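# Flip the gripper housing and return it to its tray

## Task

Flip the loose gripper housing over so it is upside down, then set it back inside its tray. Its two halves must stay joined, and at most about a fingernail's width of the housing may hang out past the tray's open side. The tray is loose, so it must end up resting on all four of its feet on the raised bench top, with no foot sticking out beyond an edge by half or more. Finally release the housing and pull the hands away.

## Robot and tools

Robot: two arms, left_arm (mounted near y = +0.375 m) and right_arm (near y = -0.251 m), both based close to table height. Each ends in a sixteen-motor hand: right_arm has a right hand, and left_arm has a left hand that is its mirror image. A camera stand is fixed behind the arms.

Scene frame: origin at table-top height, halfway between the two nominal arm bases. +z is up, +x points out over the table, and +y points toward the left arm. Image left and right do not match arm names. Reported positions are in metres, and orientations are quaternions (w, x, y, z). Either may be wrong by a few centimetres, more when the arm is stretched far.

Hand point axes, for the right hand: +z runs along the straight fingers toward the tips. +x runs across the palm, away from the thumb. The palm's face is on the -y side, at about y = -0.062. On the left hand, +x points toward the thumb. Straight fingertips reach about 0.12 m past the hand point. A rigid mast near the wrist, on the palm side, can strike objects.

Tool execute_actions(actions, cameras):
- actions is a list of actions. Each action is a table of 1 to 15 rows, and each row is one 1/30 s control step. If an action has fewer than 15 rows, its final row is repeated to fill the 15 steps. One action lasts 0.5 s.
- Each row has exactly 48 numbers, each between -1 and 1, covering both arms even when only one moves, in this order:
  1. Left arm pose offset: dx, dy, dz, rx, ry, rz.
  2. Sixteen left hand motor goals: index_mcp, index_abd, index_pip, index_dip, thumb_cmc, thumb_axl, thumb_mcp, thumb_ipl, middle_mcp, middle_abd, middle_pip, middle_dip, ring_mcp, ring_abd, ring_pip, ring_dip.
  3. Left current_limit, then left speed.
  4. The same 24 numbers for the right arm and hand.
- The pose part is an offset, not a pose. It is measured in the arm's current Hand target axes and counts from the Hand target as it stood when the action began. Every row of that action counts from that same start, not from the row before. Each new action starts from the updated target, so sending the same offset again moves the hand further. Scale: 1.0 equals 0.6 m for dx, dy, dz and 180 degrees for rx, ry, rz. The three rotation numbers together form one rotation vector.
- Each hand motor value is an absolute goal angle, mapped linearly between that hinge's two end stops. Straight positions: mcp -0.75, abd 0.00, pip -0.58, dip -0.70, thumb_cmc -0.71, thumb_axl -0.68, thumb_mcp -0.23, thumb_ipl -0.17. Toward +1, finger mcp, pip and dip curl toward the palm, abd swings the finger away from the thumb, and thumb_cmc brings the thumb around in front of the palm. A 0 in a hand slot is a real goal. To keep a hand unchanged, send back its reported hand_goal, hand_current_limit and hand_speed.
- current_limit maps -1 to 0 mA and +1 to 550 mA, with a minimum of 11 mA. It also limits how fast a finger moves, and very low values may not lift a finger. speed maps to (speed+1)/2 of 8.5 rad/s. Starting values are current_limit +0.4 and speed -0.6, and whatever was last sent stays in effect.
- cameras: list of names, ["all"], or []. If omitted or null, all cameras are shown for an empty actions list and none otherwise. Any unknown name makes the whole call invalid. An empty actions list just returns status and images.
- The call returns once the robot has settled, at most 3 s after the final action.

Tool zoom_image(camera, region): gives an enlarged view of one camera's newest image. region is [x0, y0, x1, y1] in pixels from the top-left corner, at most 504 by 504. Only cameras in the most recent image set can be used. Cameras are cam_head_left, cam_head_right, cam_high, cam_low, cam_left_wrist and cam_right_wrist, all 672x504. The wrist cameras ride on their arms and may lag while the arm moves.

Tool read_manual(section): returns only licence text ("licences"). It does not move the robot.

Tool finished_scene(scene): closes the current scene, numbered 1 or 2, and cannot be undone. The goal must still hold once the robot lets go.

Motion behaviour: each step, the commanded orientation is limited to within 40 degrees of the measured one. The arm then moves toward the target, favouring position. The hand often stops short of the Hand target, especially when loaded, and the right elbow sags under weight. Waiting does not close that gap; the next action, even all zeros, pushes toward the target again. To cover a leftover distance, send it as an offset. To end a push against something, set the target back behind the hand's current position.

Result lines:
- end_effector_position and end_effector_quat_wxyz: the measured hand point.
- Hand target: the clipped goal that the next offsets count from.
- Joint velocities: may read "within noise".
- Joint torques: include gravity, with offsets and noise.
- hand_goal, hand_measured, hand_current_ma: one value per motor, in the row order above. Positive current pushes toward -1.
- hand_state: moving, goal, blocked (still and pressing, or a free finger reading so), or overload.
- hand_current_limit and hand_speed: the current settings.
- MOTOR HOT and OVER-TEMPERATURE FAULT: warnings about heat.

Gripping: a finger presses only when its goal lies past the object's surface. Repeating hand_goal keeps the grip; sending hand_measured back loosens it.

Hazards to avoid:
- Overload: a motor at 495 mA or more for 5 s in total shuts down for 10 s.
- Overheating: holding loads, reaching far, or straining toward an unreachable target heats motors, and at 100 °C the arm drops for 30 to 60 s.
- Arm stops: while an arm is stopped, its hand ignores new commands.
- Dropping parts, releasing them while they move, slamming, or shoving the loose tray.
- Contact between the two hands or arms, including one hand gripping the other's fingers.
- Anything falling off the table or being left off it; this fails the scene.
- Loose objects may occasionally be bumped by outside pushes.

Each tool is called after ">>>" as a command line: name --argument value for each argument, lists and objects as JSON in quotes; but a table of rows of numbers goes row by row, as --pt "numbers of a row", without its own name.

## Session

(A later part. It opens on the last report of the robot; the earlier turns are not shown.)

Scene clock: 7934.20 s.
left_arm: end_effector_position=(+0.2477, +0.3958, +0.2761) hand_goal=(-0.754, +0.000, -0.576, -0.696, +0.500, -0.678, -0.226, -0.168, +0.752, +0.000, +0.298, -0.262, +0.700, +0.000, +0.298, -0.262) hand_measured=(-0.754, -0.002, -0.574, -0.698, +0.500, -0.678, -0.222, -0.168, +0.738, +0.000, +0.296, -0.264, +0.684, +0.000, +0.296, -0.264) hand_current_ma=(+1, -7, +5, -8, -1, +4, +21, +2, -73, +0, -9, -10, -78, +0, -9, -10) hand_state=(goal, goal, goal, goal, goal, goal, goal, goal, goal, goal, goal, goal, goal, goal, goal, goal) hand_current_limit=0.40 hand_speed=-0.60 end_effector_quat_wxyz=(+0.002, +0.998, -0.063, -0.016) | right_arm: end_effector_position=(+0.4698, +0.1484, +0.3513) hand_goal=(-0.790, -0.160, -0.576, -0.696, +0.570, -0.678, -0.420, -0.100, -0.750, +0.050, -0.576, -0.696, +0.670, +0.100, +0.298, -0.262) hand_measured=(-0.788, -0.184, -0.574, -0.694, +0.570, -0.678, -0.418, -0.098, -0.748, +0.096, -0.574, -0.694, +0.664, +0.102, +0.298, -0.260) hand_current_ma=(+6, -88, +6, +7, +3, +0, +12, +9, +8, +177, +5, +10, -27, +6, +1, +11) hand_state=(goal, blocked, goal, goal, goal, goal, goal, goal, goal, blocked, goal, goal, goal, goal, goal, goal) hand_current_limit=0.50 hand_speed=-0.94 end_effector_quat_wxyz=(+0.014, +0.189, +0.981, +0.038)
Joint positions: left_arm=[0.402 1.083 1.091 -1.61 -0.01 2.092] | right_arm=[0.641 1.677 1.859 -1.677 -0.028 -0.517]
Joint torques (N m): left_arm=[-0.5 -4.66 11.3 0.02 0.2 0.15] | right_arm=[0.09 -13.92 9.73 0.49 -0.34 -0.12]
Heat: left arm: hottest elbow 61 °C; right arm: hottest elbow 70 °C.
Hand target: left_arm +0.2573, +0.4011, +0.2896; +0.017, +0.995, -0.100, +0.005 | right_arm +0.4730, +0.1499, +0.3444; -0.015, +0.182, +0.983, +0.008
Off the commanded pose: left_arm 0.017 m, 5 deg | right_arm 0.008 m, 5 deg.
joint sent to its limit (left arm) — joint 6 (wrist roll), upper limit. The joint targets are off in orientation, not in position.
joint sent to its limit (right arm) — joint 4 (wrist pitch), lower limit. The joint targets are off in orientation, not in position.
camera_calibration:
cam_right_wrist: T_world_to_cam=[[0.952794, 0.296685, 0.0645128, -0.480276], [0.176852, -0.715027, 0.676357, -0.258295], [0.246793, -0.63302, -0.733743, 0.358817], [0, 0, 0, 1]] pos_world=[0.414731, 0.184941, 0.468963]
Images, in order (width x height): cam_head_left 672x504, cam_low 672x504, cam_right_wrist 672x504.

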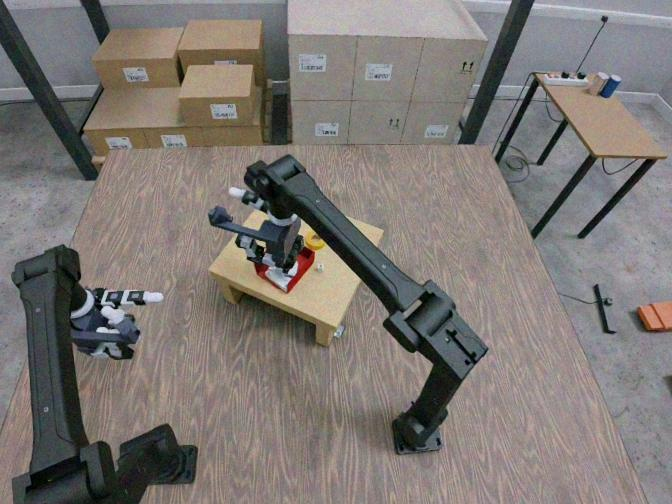

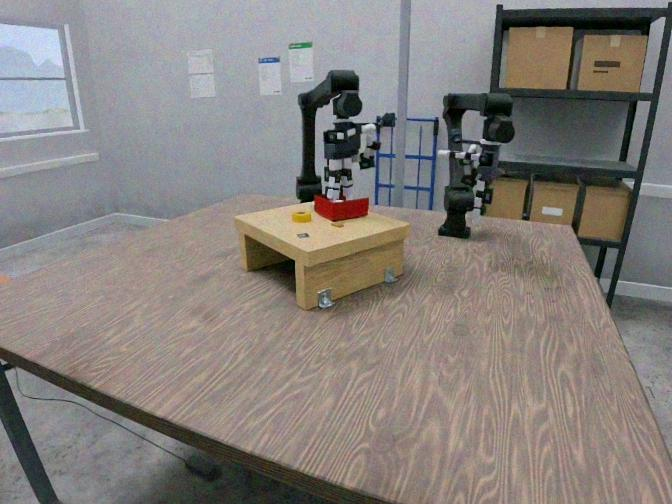

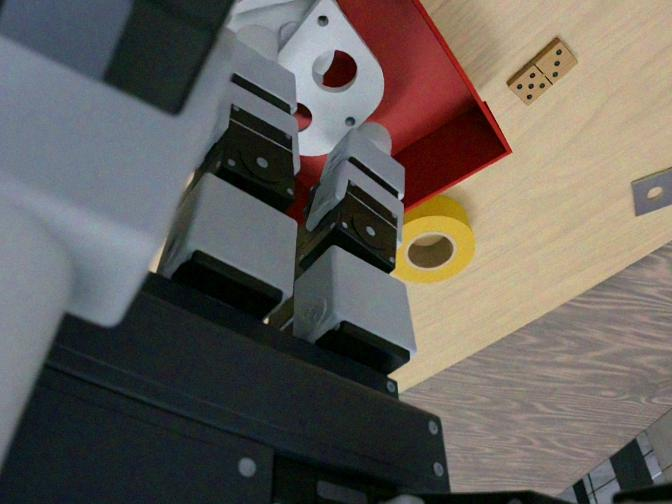

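>>> execute_actions --actions '[[[0,0,0,0,0,0,-0.754,0,-0.576,-0.696,0.5,-0.678,-0.226,-0.168,0.752,0,0.298,-0.262,0.7,0,0.298,-0.262,0.4,-0.6,0,0,0,0,0,0,-0.79,-0.1,-0.576,-0.696,0.57,-0.678,-0.42,-0.1,-0.75,0.01,-0.576,-0.696,0.67,0.1,0.298,-0.262,0.6,-0.94]],[[0,0,0,0,0,0,-0.754,0,-0.576,-0.696,0.5,-0.678,-0.226,-0.168,0.752,0,0.298,-0.262,0.7,0,0.298,-0.262,0.4,-0.6,0,0,0,0,0,0,-0.79,-0.06,-0.576,-0.696,0.57,-0.678,-0.42,-0.1,-0.75,-0.02,-0.576,-0.696,0.67,0.1,0.298,-0.262,0.6,-0.94]]]' --cameras '["cam_right_wrist","cam_head_left","cam_low"]'

>>> zoom_image --camera "cam_right_wrist" --region '[170, 0, 500, 200]'

>>> zoom_image --camera "cam_head_left" --region '[250, 234, 320, 304]'

Scene clock: 7943.33 s.
left_arm: end_effector_position=(+0.2477, +0.3958, +0.2761) hand_goal=(-0.754, +0.000, -0.576, -0.696, +0.500, -0.678, -0.226, -0.168, +0.752, +0.000, +0.298, -0.262, +0.700, +0.000, +0.298, -0.262) hand_measured=(-0.754, -0.002, -0.574, -0.698, +0.500, -0.678, -0.222, -0.168, +0.738, +0.000, +0.296, -0.264, +0.684, +0.000, +0.296, -0.264) hand_current_ma=(+1, -7, +5, -8, -1, +4, +21, +2, -73, +0, -9, -10, -78, +0, -9, -10) hand_state=(goal, goal, goal, goal, goal, goal, goal, goal, goal, goal, goal, goal, goal, goal, goal, goal) hand_current_limit=0.40 hand_speed=-0.60 end_effector_quat_wxyz=(+0.002, +0.998, -0.063, -0.016) | right_arm: end_effector_position=(+0.4698, +0.1484, +0.3513) hand_goal=(-0.790, -0.060, -0.576, -0.696, +0.570, -0.678, -0.420, -0.100, -0.750, -0.020, -0.576, -0.696, +0.670, +0.100, +0.298, -0.262) hand_measured=(-0.796, -0.172, -0.580, -0.696, +0.570, -0.678, -0.418, -0.098, -0.742, +0.090, -0.572, -0.694, +0.664, +0.102, +0.298, -0.260) hand_current_ma=(-27, -440, -14, -3, +3, +0, +12, +9, +39, +440, +14, +10, -27, +6, +1, +11) hand_state=(goal, blocked, goal, goal, goal, goal, goal, goal, goal, blocked, goal, goal, goal, goal, goal, goal) hand_current_limit=0.60 hand_speed=-0.94 end_effector_quat_wxyz=(+0.014, +0.189, +0.981, +0.038)
Joint positions: left_arm=[0.402 1.083 1.091 -1.61 -0.01 2.092] | right_arm=[0.641 1.677 1.859 -1.677 -0.028 -0.517]
Joint torques (N m): left_arm=[-0.5 -4.84 11.3 -0.06 0.19 0.14] | right_arm=[0.26 -12.92 9.83 0.47 -0.36 -0.22]
Heat: left arm: hottest elbow 61 °C; right arm: hottest elbow 70 °C.
Hand target: left_arm +0.2573, +0.4011, +0.2896; +0.017, +0.995, -0.100, +0.005 | right_arm +0.4730, +0.1499, +0.3444; -0.015, +0.182, +0.983, +0.008
Off the commanded pose: left_arm 0.017 m, 5 deg | right_arm 0.008 m, 5 deg.
joint sent to its limit (left arm) — joint 6 (wrist roll), upper limit. The joint targets are off in orientation, not in position.
joint sent to its limit (right arm) — joint 4 (wrist pitch), lower limit. The joint targets are off in orientation, not in position.
camera_calibration:
cam_right_wrist: T_world_to_cam=[[0.952794, 0.296685, 0.0645128, -0.480276], [0.176852, -0.715027, 0.676357, -0.258295], [0.246793, -0.63302, -0.733743, 0.358817], [0, 0, 0, 1]] pos_world=[0.414731, 0.184941, 0.468963]
Images, in order (width x height): cam_head_left 672x504, cam_low 672x504, cam_right_wrist 672x504.

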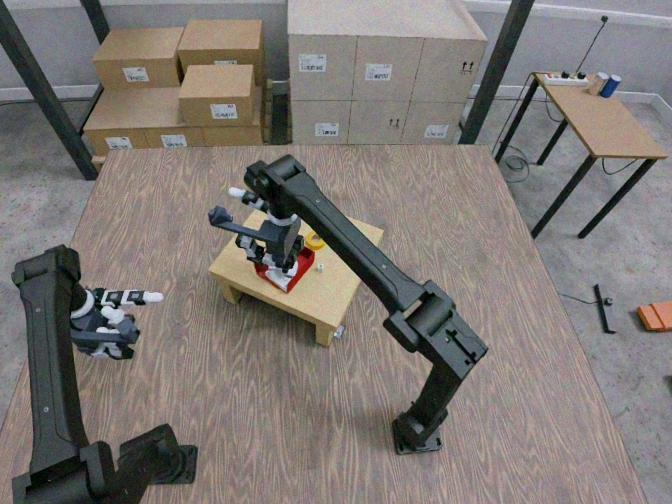

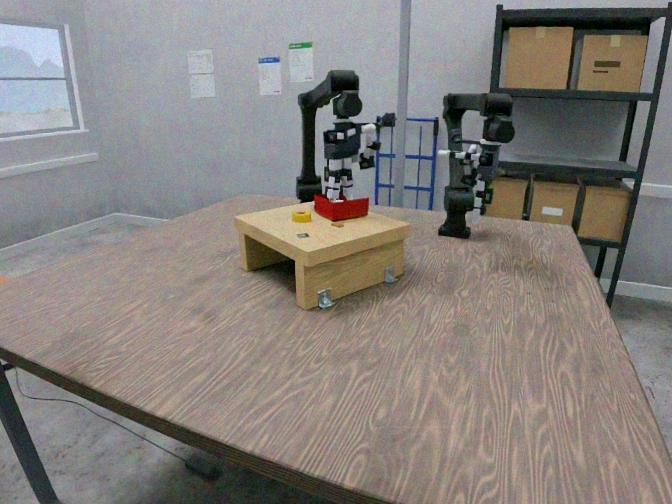

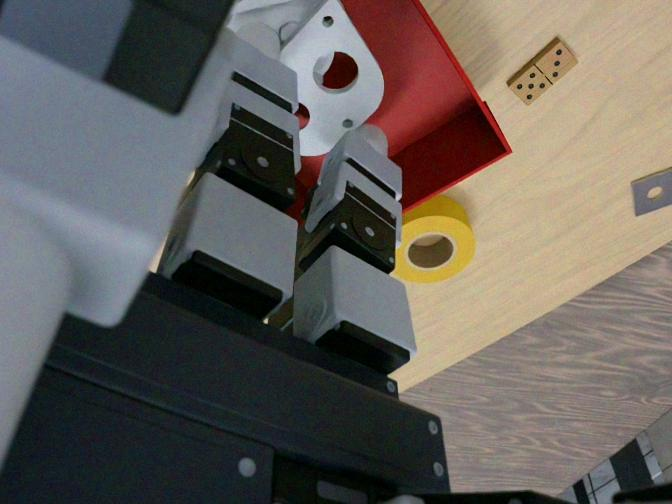

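Scaled by 1.527 from the camera's 672x504 image, which has a finer 960x720 frame.

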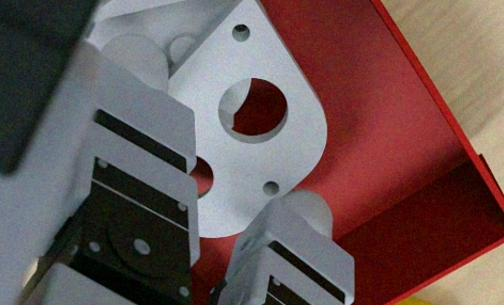

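Scaled by 7.200 from the camera's 672x504 image, which has a finer 960x720 frame.

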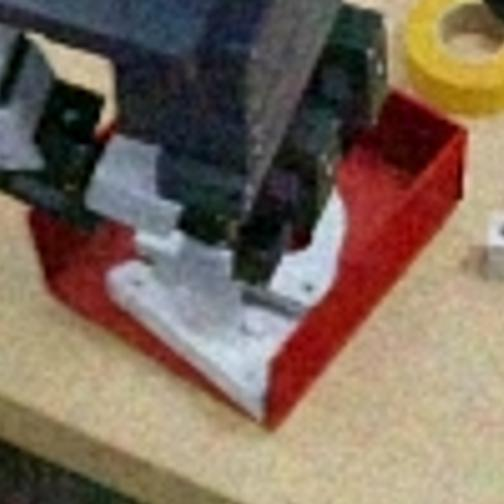

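>>> execute_actions --actions '[[[0,0,0,0,0,0,-0.754,0,-0.576,-0.696,0.5,-0.678,-0.226,-0.168,0.752,0,0.298,-0.262,0.7,0,0.298,-0.262,0.4,-0.6,0,0,-0.035,0,0,0,-0.79,-0.06,-0.576,-0.696,0.57,-0.678,-0.42,-0.1,-0.75,-0.02,-0.576,-0.696,0.67,0.1,0.298,-0.262,0.6,-0.94]],[[0,0,0,0,0,0,-0.754,0,-0.576,-0.696,0.5,-0.678,-0.226,-0.168,0.752,0,0.298,-0.262,0.7,0,0.298,-0.262,0.4,-0.6,0,0,-0.03,0,0,0,-0.79,-0.06,-0.576,-0.696,0.57,-0.678,-0.42,-0.1,-0.75,-0.02,-0.576,-0.696,0.67,0.1,0.298,-0.262,0.6,-0.94]],[[0,0,0,0,0,0,-0.754,0,-0.576,-0.696,0.5,-0.678,-0.226,-0.168,0.752,0,0.298,-0.262,0.7,0,0.298,-0.262,0.4,-0.6,0,0,-0.015,0,0,0,-0.79,-0.06,-0.576,-0.696,0.57,-0.678,-0.42,-0.1,-0.75,-0.02,-0.576,-0.696,0.67,0.1,0.298,-0.262,0.6,-0.94]]]' --cameras '["cam_right_wrist","cam_head_left","cam_low"]'

>>> zoom_image --camera "cam_low" --region '[310, 170, 370, 230]'

>>> zoom_image --camera "cam_head_left" --region '[250, 234, 320, 304]'

Scene clock: 7956.03 s.
left_arm: end_effector_position=(+0.2477, +0.3958, +0.2761) hand_goal=(-0.754, +0.000, -0.576, -0.696, +0.500, -0.678, -0.226, -0.168, +0.752, +0.000, +0.298, -0.262, +0.700, +0.000, +0.298, -0.262) hand_measured=(-0.754, -0.002, -0.574, -0.698, +0.500, -0.678, -0.222, -0.168, +0.738, +0.000, +0.296, -0.264, +0.684, +0.000, +0.296, -0.264) hand_current_ma=(+1, -7, +5, -8, -1, +4, +21, +2, -73, +0, -9, -10, -78, +0, -9, -10) hand_state=(goal, goal, goal, goal, goal, goal, goal, goal, goal, goal, goal, goal, goal, goal, goal, goal) hand_current_limit=0.40 hand_speed=-0.60 end_effector_quat_wxyz=(+0.002, +0.998, -0.063, -0.016) | right_arm: end_effector_position=(+0.4709, +0.1472, +0.3513) hand_goal=(-0.790, -0.060, -0.576, -0.696, +0.570, -0.678, -0.420, -0.100, -0.750, -0.020, -0.576, -0.696, +0.670, +0.100, +0.298, -0.262) hand_measured=(-0.796, -0.172, -0.580, -0.696, +0.570, -0.678, -0.418, -0.098, -0.740, +0.090, -0.572, -0.694, +0.664, +0.102, +0.298, -0.260) hand_current_ma=(-27, -440, -14, -3, +3, +0, +12, +9, +41, +440, +15, +10, -27, +6, +1, +11) hand_state=(goal, blocked, goal, goal, goal, goal, goal, goal, goal, blocked, goal, goal, goal, goal, goal, goal) hand_current_limit=0.60 hand_speed=-0.94 end_effector_quat_wxyz=(+0.013, +0.191, +0.981, +0.038)
Joint positions: left_arm=[0.402 1.083 1.091 -1.61 -0.01 2.092] | right_arm=[0.638 1.677 1.859 -1.677 -0.029 -0.517]
Joint torques (N m): left_arm=[-0.32 -4.95 11.4 -0.02 0.21 0.13] | right_arm=[0.38 -16.85 14.22 0.73 -0.44 -0.14]
Heat: left arm: hottest elbow 61 °C; right arm: hottest elbow 70 °C.
Hand target: left_arm +0.2573, +0.4011, +0.2896; +0.017, +0.995, -0.100, +0.005 | right_arm +0.4743, +0.1488, +0.3924; -0.015, +0.182, +0.983, +0.008
Off the commanded pose: left_arm 0.017 m, 5 deg | right_arm 0.041 m, 5 deg.
joint sent to its limit (left arm) — joint 6 (wrist roll), upper limit. The joint targets are off in orientation, not in position.
joint sent to its limit (right arm) — joint 4 (wrist pitch), lower limit. The joint targets are off in position and orientation.
camera_calibration:
cam_right_wrist: T_world_to_cam=[[0.953728, 0.293776, 0.0640265, -0.480694], [0.17531, -0.716328, 0.675381, -0.258095], [0.244275, -0.632905, -0.734684, 0.3593], [0, 0, 0, 1]] pos_world=[0.41593, 0.183738, 0.469062]
Images, in order (width x height): cam_head_left 672x504, cam_low 672x504, cam_right_wrist 672x504.

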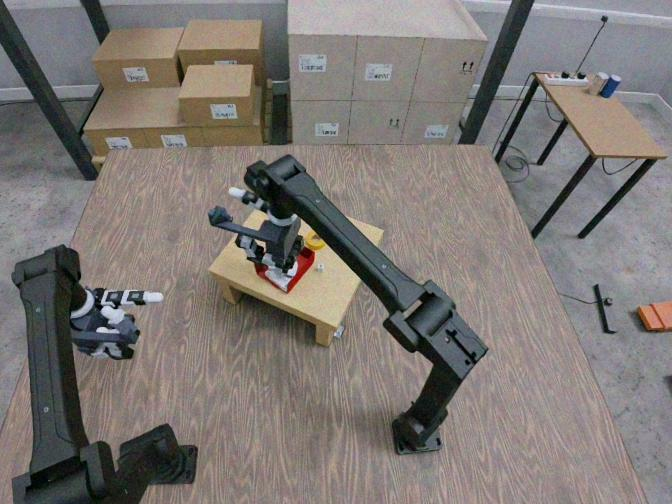

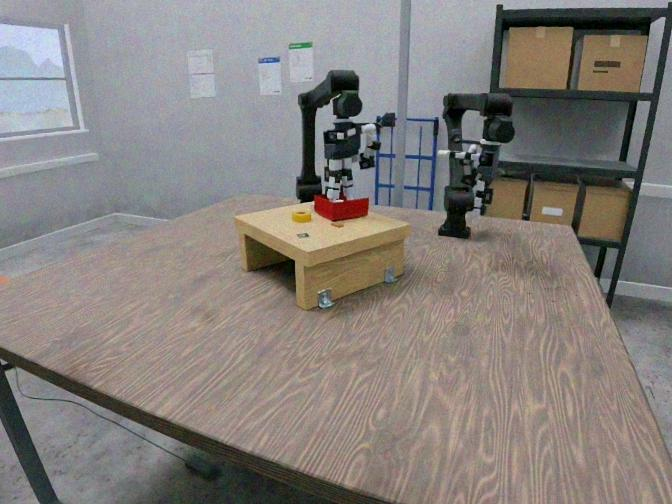

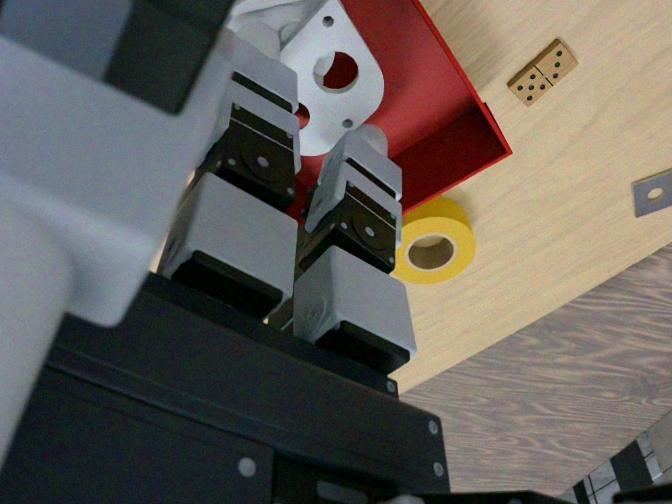

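Scaled by 8.400 from the camera's 672x504 image, which has a finer 960x720 frame.

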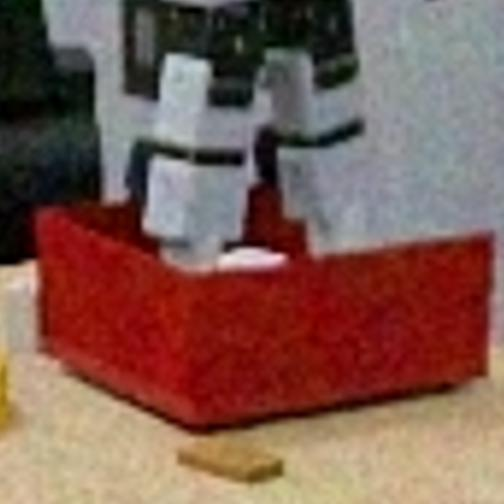

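Scaled by 7.200 from the camera's 672x504 image, which has a finer 960x720 frame.

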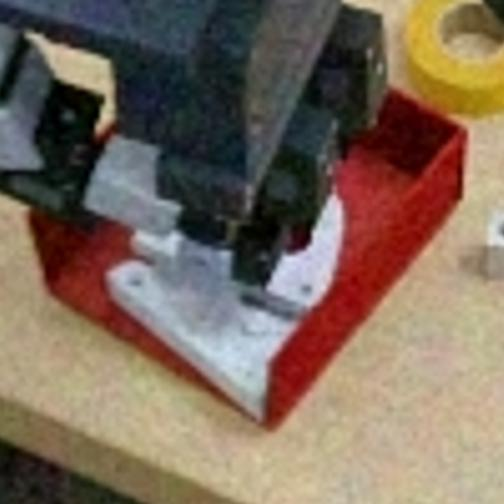

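>>> execute_actions --actions '[[[0,0,0,0,0,0,-0.754,0,-0.576,-0.696,0.5,-0.678,-0.226,-0.168,0.752,0,0.298,-0.262,0.7,0,0.298,-0.262,0.4,-0.6,0,0,-0.012,0,0,0,-0.79,-0.06,-0.576,-0.696,0.57,-0.678,-0.42,-0.1,-0.75,-0.02,-0.576,-0.696,0.67,0.1,0.298,-0.262,0.6,-0.94]],[[0,0,0,0,0,0,-0.754,0,-0.576,-0.696,0.5,-0.678,-0.226,-0.168,0.752,0,0.298,-0.262,0.7,0,0.298,-0.262,0.4,-0.6,0,0,-0.012,0,0,0,-0.79,-0.06,-0.576,-0.696,0.57,-0.678,-0.42,-0.1,-0.75,-0.02,-0.576,-0.696,0.67,0.1,0.298,-0.262,0.6,-0.94]]]' --cameras '["cam_right_wrist","cam_head_left","cam_low"]'

>>> zoom_image --camera "cam_right_wrist" --region '[170, 0, 500, 200]'

>>> zoom_image --camera "cam_low" --region '[310, 170, 370, 230]'

>>> zoom_image --camera "cam_head_left" --region '[250, 234, 320, 304]'

Scene clock: 7964.17 s.
left_arm: end_effector_position=(+0.2477, +0.3958, +0.2761) hand_goal=(-0.754, +0.000, -0.576, -0.696, +0.500, -0.678, -0.226, -0.168, +0.752, +0.000, +0.298, -0.262, +0.700, +0.000, +0.298, -0.262) hand_measured=(-0.754, -0.002, -0.574, -0.698, +0.500, -0.678, -0.222, -0.168, +0.738, +0.000, +0.296, -0.264, +0.684, +0.000, +0.296, -0.264) hand_current_ma=(+1, -7, +5, -8, -1, +4, +21, +2, -73, +0, -9, -10, -78, +0, -9, -10) hand_state=(goal, goal, goal, goal, goal, goal, goal, goal, goal, goal, goal, goal, goal, goal, goal, goal) hand_current_limit=0.40 hand_speed=-0.60 end_effector_quat_wxyz=(+0.002, +0.998, -0.063, -0.016) | right_arm: end_effector_position=(+0.4726, +0.1480, +0.3607) hand_goal=(-0.790, -0.060, -0.576, -0.696, +0.570, -0.678, -0.420, -0.100, -0.750, -0.020, -0.576, -0.696, +0.670, +0.100, +0.298, -0.262) hand_measured=(-0.796, -0.172, -0.580, -0.696, +0.570, -0.678, -0.418, -0.098, -0.740, +0.090, -0.572, -0.694, +0.664, +0.102, +0.298, -0.260) hand_current_ma=(-27, -440, -14, -3, +3, +0, +12, +9, +42, +440, +15, +10, -27, +6, +1, +11) hand_state=(goal, blocked, goal, goal, goal, goal, goal, goal, goal, blocked, goal, goal, goal, goal, goal, goal) hand_current_limit=0.60 hand_speed=-0.94 end_effector_quat_wxyz=(+0.019, +0.191, +0.980, +0.046)
Joint positions: left_arm=[0.402 1.083 1.091 -1.61 -0.01 2.092] | right_arm=[0.637 1.673 1.874 -1.677 -0.031 -0.517]
Joint torques (N m): left_arm=[-0.32 -4.6 11.43 -0.08 0.19 0.16] | right_arm=[0.09 -17.55 14.3 0.66 -0.42 -0.11]
Heat: left arm: hottest elbow 61 °C; right arm: hottest elbow 73 °C.
Hand target: left_arm +0.2573, +0.4011, +0.2896; +0.017, +0.995, -0.100, +0.005 | right_arm +0.4747, +0.1484, +0.4069; -0.015, +0.182, +0.983, +0.008
Off the commanded pose: left_arm 0.017 m, 5 deg | right_arm 0.046 m, 6 deg.
joint sent to its limit (left arm) — joint 6 (wrist roll), upper limit. The joint targets are off in orientation, not in position.
joint sent to its limit (right arm) — joint 4 (wrist pitch), lower limit. The joint targets are off in position and orientation.
camera_calibration:
cam_right_wrist: T_world_to_cam=[[0.953031, 0.291888, 0.0808265, -0.488681], [0.165391, -0.725117, 0.668469, -0.255671], [0.253727, -0.623704, -0.739335, 0.362164], [0, 0, 0, 1]] pos_world=[0.416123, 0.183132, 0.478167]
Images, in order (width x height): cam_head_left 672x504, cam_low 672x504, cam_right_wrist 672x504.

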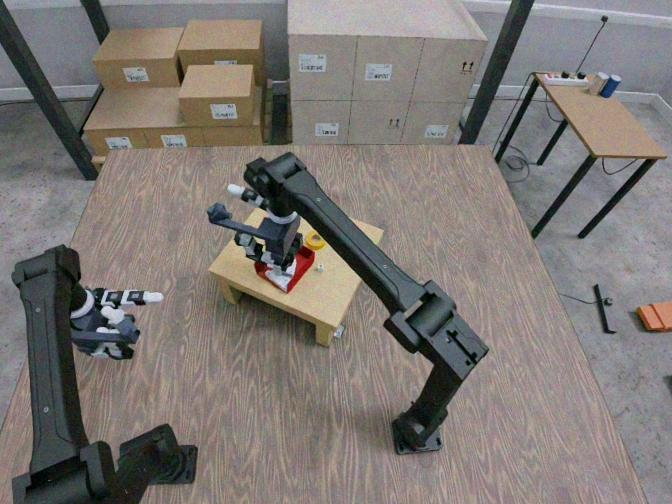

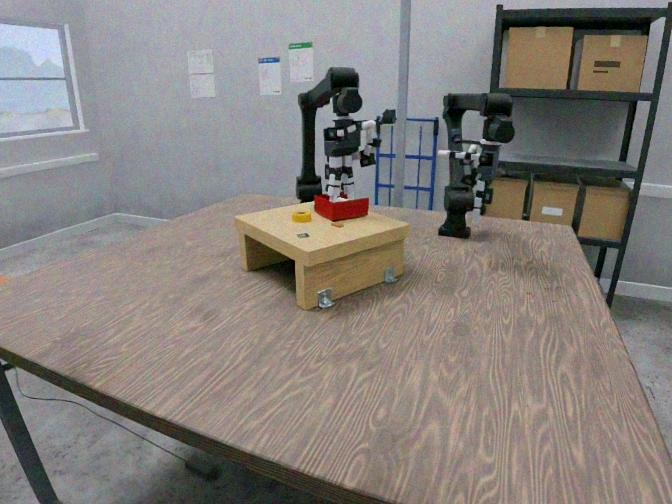

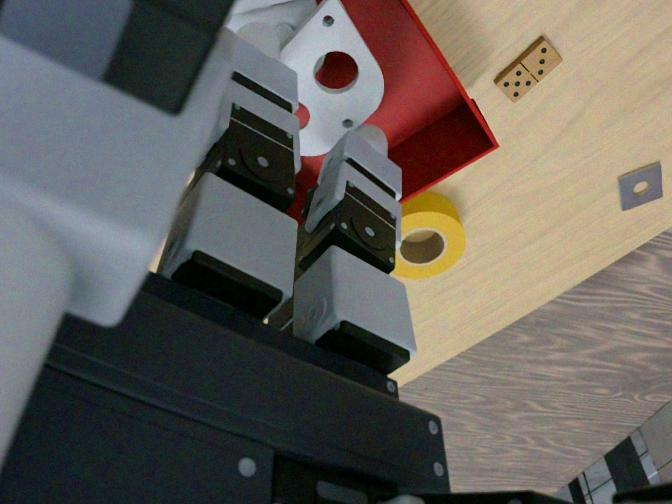

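Scaled by 1.527 from the camera's 672x504 image, which has a finer 960x720 frame.

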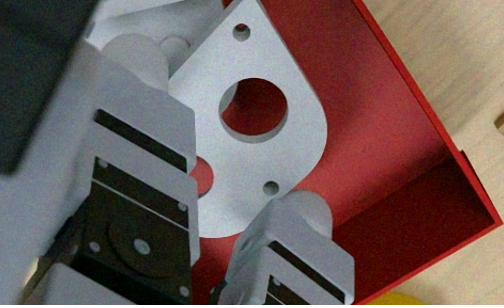

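Scaled by 8.400 from the camera's 672x504 image, which has a finer 960x720 frame.

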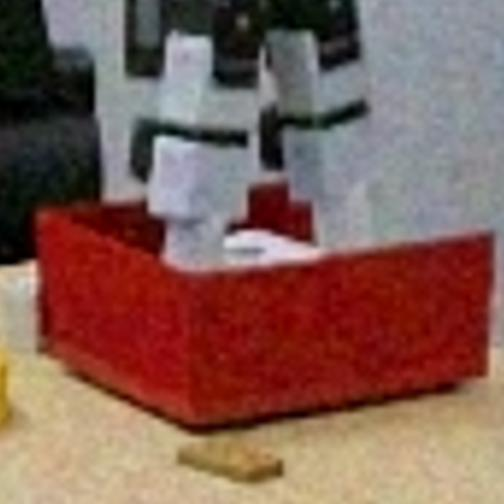

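Scaled by 7.200 from the camera's 672x504 image, which has a finer 960x720 frame.

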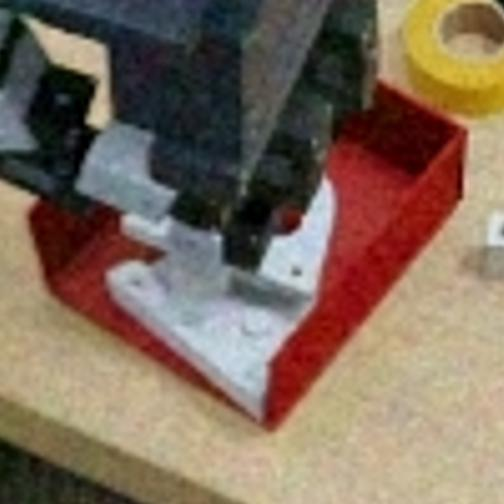

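>>> execute_actions --actions '[[[0,0,0,0,0,0,-0.754,0,-0.576,-0.696,0.5,-0.678,-0.226,-0.168,0.752,0,0.298,-0.262,0.7,0,0.298,-0.262,0.4,-0.6,0.0029,-0.0027,-0.006,0,0,0.0333,-0.79,-0.06,-0.576,-0.696,0.57,-0.678,-0.42,-0.1,-0.75,-0.02,-0.576,-0.696,0.67,0.1,0.298,-0.262,0.6,-0.94]],[[0,0,0,0,0,0,-0.754,0,-0.576,-0.696,0.5,-0.678,-0.226,-0.168,0.752,0,0.298,-0.262,0.7,0,0.298,-0.262,0.4,-0.6,0.0029,-0.0027,-0.004,0,0,0.0333,-0.79,-0.06,-0.576,-0.696,0.57,-0.678,-0.42,-0.1,-0.75,-0.02,-0.576,-0.696,0.67,0.1,0.298,-0.262,0.6,-0.94]],[[0,0,0,0,0,0,-0.754,0,-0.576,-0.696,0.5,-0.678,-0.226,-0.168,0.752,0,0.298,-0.262,0.7,0,0.298,-0.262,0.4,-0.6,0.0029,-0.0027,0,0,0,0.0333,-0.79,-0.06,-0.576,-0.696,0.57,-0.678,-0.42,-0.1,-0.75,-0.02,-0.576,-0.696,0.67,0.1,0.298,-0.262,0.6,-0.94]]]' --cameras '["cam_right_wrist","cam_head_left","cam_head_right","cam_low"]'

>>> zoom_image --camera "cam_right_wrist" --region '[170, 0, 500, 200]'

>>> zoom_image --camera "cam_head_left" --region '[250, 234, 320, 304]'

>>> zoom_image --camera "cam_head_right" --region '[250, 234, 320, 304]'

Scene clock: 8000.23 s.
left_arm: end_effector_position=(+0.2477, +0.3958, +0.2761) hand_goal=(-0.754, +0.000, -0.576, -0.696, +0.500, -0.678, -0.226, -0.168, +0.752, +0.000, +0.298, -0.262, +0.700, +0.000, +0.298, -0.262) hand_measured=(-0.754, -0.002, -0.574, -0.698, +0.500, -0.678, -0.222, -0.168, +0.738, +0.000, +0.296, -0.264, +0.684, +0.000, +0.296, -0.264) hand_current_ma=(+1, -7, +5, -8, -1, +4, +21, +2, -73, +0, -9, -10, -78, +0, -9, -10) hand_state=(goal, goal, goal, goal, goal, goal, goal, goal, goal, goal, goal, goal, goal, goal, goal, goal) hand_current_limit=0.40 hand_speed=-0.60 end_effector_quat_wxyz=(+0.002, +0.998, -0.063, -0.016) | right_arm: end_effector_position=(+0.4714, +0.1447, +0.3740) hand_goal=(-0.790, -0.060, -0.576, -0.696, +0.570, -0.678, -0.420, -0.100, -0.750, -0.020, -0.576, -0.696, +0.670, +0.100, +0.298, -0.262) hand_measured=(-0.798, -0.172, -0.580, -0.696, +0.570, -0.678, -0.418, -0.098, -0.740, +0.090, -0.572, -0.694, +0.664, +0.102, +0.298, -0.260) hand_current_ma=(-30, -440, -15, -3, +3, +0, +12, +9, +42, +440, +16, +10, -27, +6, +1, +11) hand_state=(goal, blocked, goal, goal, goal, goal, goal, goal, goal, blocked, goal, goal, goal, goal, goal, goal) hand_current_limit=0.60 hand_speed=-0.94 end_effector_quat_wxyz=(+0.016, +0.333, +0.941, +0.058)
Joint positions: left_arm=[0.402 1.083 1.091 -1.61 -0.01 2.092] | right_arm=[0.684 1.65 1.874 -1.677 -0.029 -0.175]
Joint torques (N m): left_arm=[-0.38 -4.89 11.41 -0.01 0.19 0.14] | right_arm=[1.49 -17.2 13.12 0.65 0.04 0.18]
Heat: left arm: hottest elbow 61 °C; right arm: hottest elbow 78 °C.
Hand target: left_arm +0.2573, +0.4011, +0.2896; +0.017, +0.995, -0.100, +0.005 | right_arm +0.4680, +0.1465, +0.4129; -0.016, +0.334, +0.943, +0.005
Off the commanded pose: left_arm 0.017 m, 5 deg | right_arm 0.039 m, 7 deg.
joint sent to its limit (left arm) — joint 6 (wrist roll), upper limit. The joint targets are off in orientation, not in position.
joint sent to its limit (right arm) — joint 4 (wrist pitch), lower limit. The joint targets are off in position and orientation.
camera_calibration:
cam_right_wrist: T_world_to_cam=[[0.997241, 0.00069152, 0.0742267, -0.463865], [-0.0472157, -0.765686, 0.64148, -0.150508], [0.0572779, -0.643214, -0.763541, 0.474714], [0, 0, 0, 1]] pos_world=[0.428289, 0.190421, 0.493442]
Images, in order (width x height): cam_head_left 672x504, cam_head_right 672x504, cam_low 672x504, cam_right_wrist 672x504.

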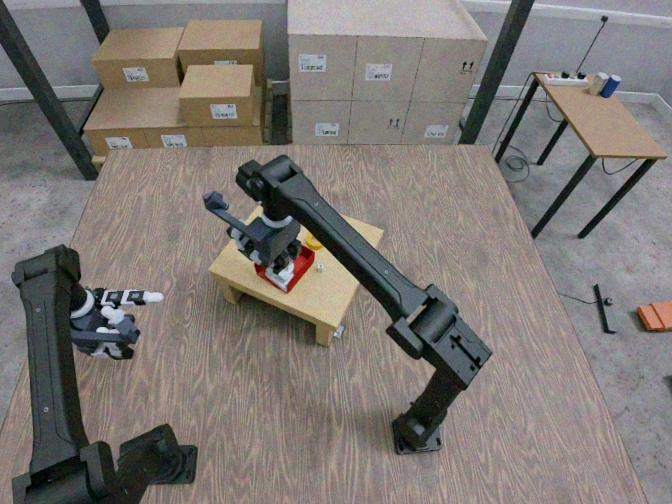

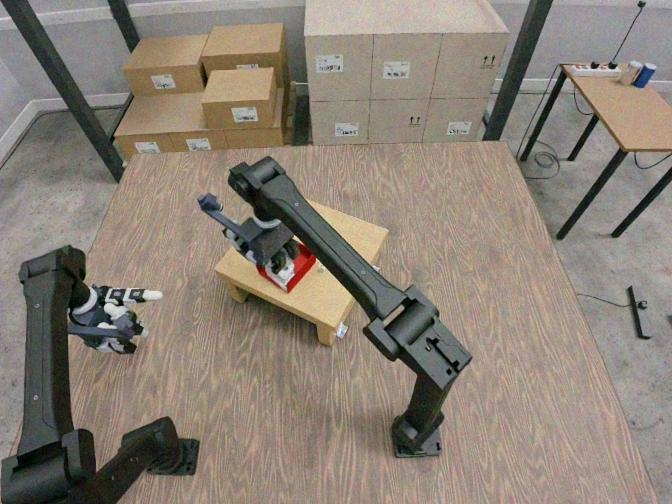

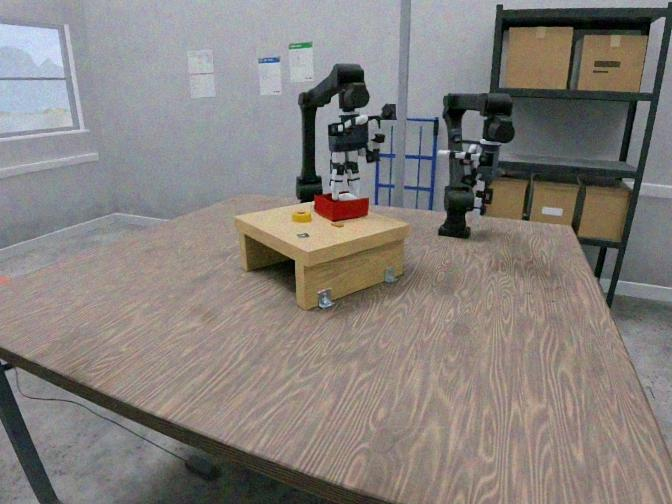

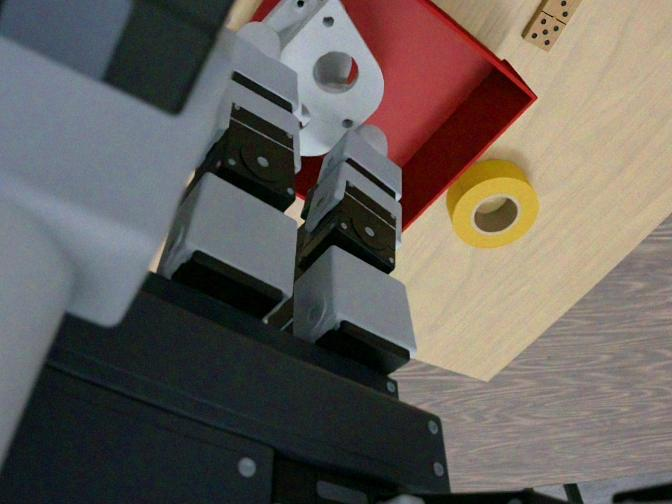

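Scaled by 1.527 from the camera's 672x504 image, which has a finer 960x720 frame.

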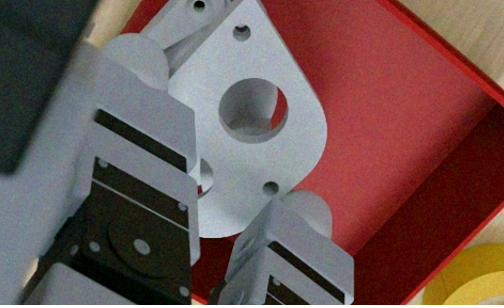

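Scaled by 7.200 from the camera's 672x504 image, which has a finer 960x720 frame.

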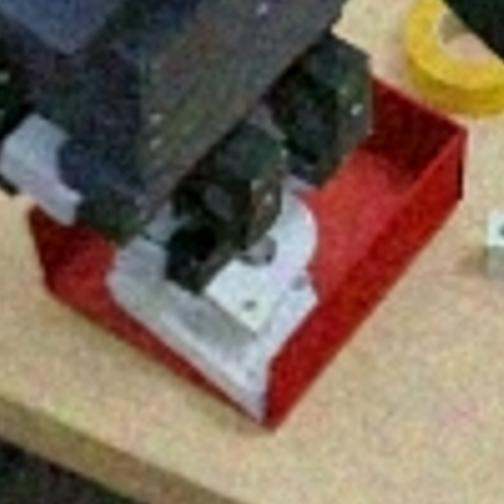

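Scaled by 7.200 from the camera's 672x504 image, which has a finer 960x720 frame.

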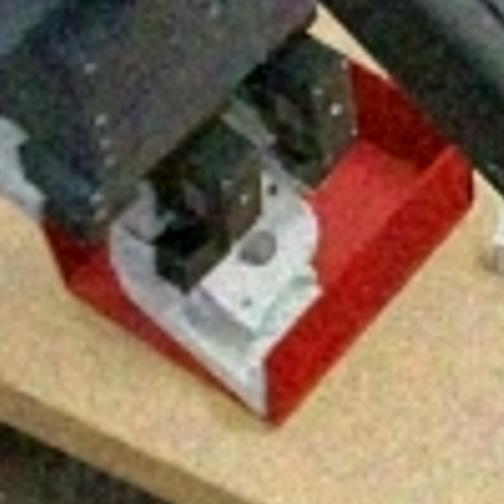

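>>> execute_actions --actions '[[[0,0,0,0,0,0,-0.754,0,-0.576,-0.696,0.5,-0.678,-0.226,-0.168,0.752,0,0.298,-0.262,0.7,0,0.298,-0.262,0.4,-0.6,0,0,0.05,0,0,0,-0.79,-0.03,-0.576,-0.696,0.57,-0.678,-0.42,-0.1,-0.75,0.01,-0.576,-0.696,0.67,0.1,0.298,-0.262,0.6,-0.94]],[[0,0,0,0,0,0,-0.754,0,-0.576,-0.696,0.5,-0.678,-0.226,-0.168,0.752,0,0.298,-0.262,0.7,0,0.298,-0.262,0.4,-0.6,0,0,0.03,0,0,0,-0.79,0.0,-0.576,-0.696,0.57,-0.678,-0.42,-0.1,-0.75,0.04,-0.576,-0.696,0.67,0.1,0.298,-0.262,0.6,-0.94]],[[0,0,0,0,0,0,-0.754,0,-0.576,-0.696,0.5,-0.678,-0.226,-0.168,0.752,0,0.298,-0.262,0.7,0,0.298,-0.262,0.4,-0.6,0,0,0.016,0,0,0,-0.79,0.0,-0.576,-0.696,0.57,-0.678,-0.42,-0.1,-0.75,0.04,-0.576,-0.696,0.67,0.1,0.298,-0.262,0.6,-0.94]]]' --cameras '["cam_right_wrist","cam_head_left","cam_head_right","cam_low"]'

>>> zoom_image --camera "cam_right_wrist" --region '[170, 0, 500, 200]'

>>> zoom_image --camera "cam_head_left" --region '[250, 234, 320, 304]'

>>> zoom_image --camera "cam_head_right" --region '[250, 234, 320, 304]'

Scene clock: 8026.40 s.
left_arm: end_effector_position=(+0.2477, +0.3958, +0.2761) hand_goal=(-0.754, +0.000, -0.576, -0.696, +0.500, -0.678, -0.226, -0.168, +0.752, +0.000, +0.298, -0.262, +0.700, +0.000, +0.298, -0.262) hand_measured=(-0.754, -0.002, -0.574, -0.698, +0.500, -0.678, -0.222, -0.168, +0.738, +0.000, +0.296, -0.264, +0.684, +0.000, +0.296, -0.264) hand_current_ma=(+1, -7, +5, -8, -1, +4, +21, +2, -73, +0, -9, -10, -78, +0, -9, -10) hand_state=(goal, goal, goal, goal, goal, goal, goal, goal, goal, goal, goal, goal, goal, goal, goal, goal) hand_current_limit=0.40 hand_speed=-0.60 end_effector_quat_wxyz=(+0.002, +0.998, -0.063, -0.016) | right_arm: end_effector_position=(+0.4675, +0.1436, +0.3626) hand_goal=(-0.790, +0.000, -0.576, -0.696, +0.570, -0.678, -0.420, -0.100, -0.750, +0.040, -0.576, -0.696, +0.670, +0.100, +0.298, -0.262) hand_measured=(-0.798, -0.164, -0.580, -0.696, +0.570, -0.678, -0.418, -0.098, -0.740, +0.098, -0.572, -0.694, +0.664, +0.102, +0.298, -0.260) hand_current_ma=(-30, -440, -15, -3, +3, +0, +12, +9, +43, +227, +16, +10, -27, +6, +1, +11) hand_state=(goal, blocked, goal, goal, goal, goal, goal, goal, goal, blocked, goal, goal, goal, goal, goal, goal) hand_current_limit=0.60 hand_speed=-0.94 end_effector_quat_wxyz=(+0.010, +0.333, +0.942, +0.048)
Joint positions: left_arm=[0.402 1.083 1.091 -1.61 -0.01 2.092] | right_arm=[0.687 1.65 1.851 -1.677 -0.029 -0.174]
Joint torques (N m): left_arm=[-0.26 -4.48 11.3 -0.03 0.19 0.15] | right_arm=[1.73 -13.63 9.4 0.8 -0.04 0.15]
Heat: left arm: hottest elbow 61 °C; right arm: hottest elbow 77 °C.
Hand target: left_arm +0.2573, +0.4011, +0.2896; +0.017, +0.995, -0.100, +0.005 | right_arm +0.4666, +0.1476, +0.3554; -0.016, +0.334, +0.943, +0.005
Off the commanded pose: left_arm 0.017 m, 5 deg | right_arm 0.008 m, 6 deg.
joint sent to its limit (left arm) — joint 6 (wrist roll), upper limit. The joint targets are off in orientation, not in position.
joint sent to its limit (right arm) — joint 4 (wrist pitch), lower limit. The joint targets are off in orientation, not in position.
camera_calibration:
cam_right_wrist: T_world_to_cam=[[0.998393, 0.00322678, 0.0565805, -0.453708], [-0.0346044, -0.755941, 0.653725, -0.156022], [0.0448809, -0.654632, -0.754614, 0.469742], [0, 0, 0, 1]] pos_world=[0.426497, 0.191029, 0.482141]
Images, in order (width x height): cam_head_left 672x504, cam_head_right 672x504, cam_low 672x504, cam_right_wrist 672x504.

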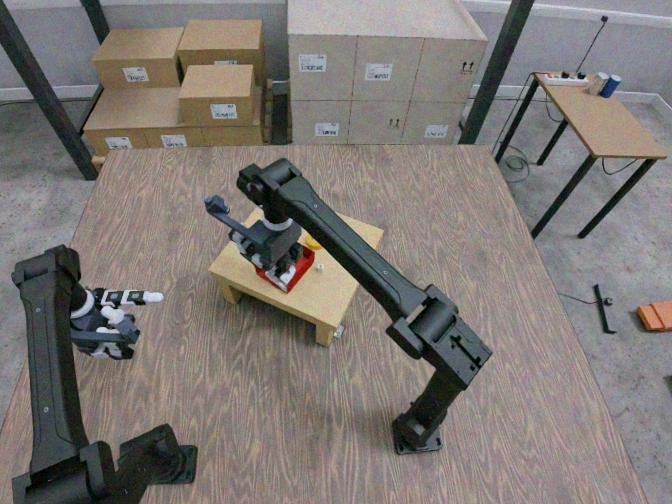

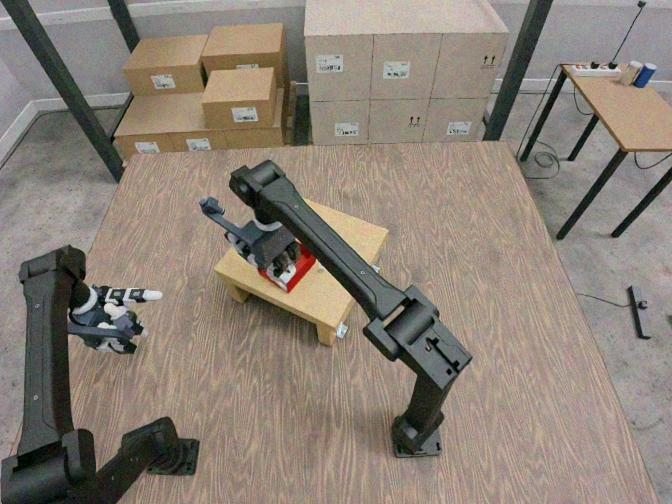

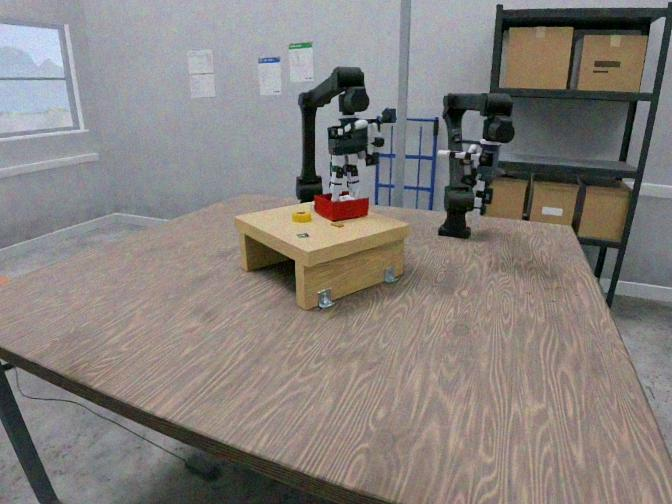

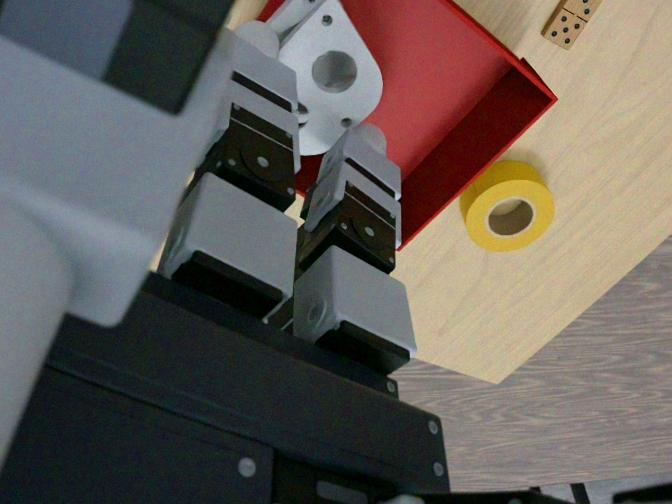

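Scaled by 1.527 from the camera's 672x504 image, which has a finer 960x720 frame.

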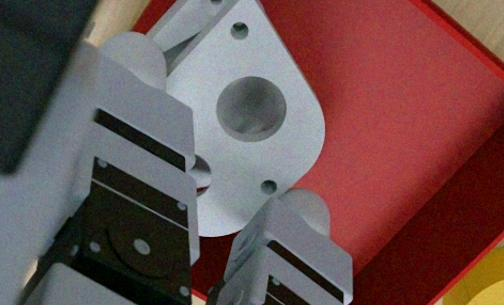

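Scaled by 7.200 from the camera's 672x504 image, which has a finer 960x720 frame.

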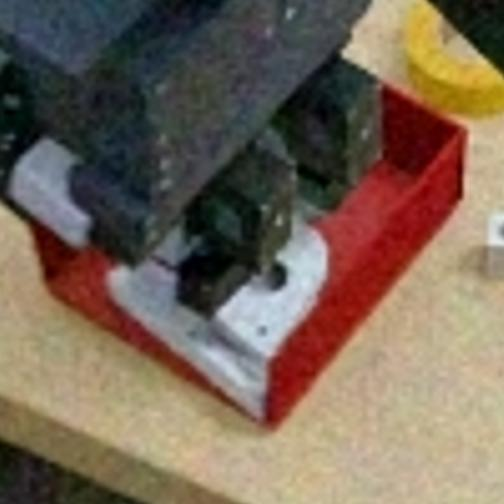

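Scaled by 7.200 from the camera's 672x504 image, which has a finer 960x720 frame.

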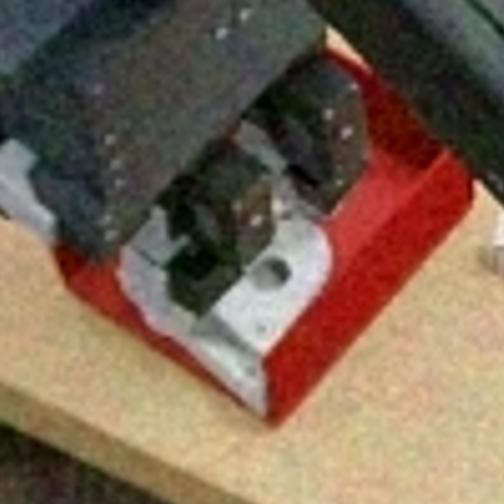

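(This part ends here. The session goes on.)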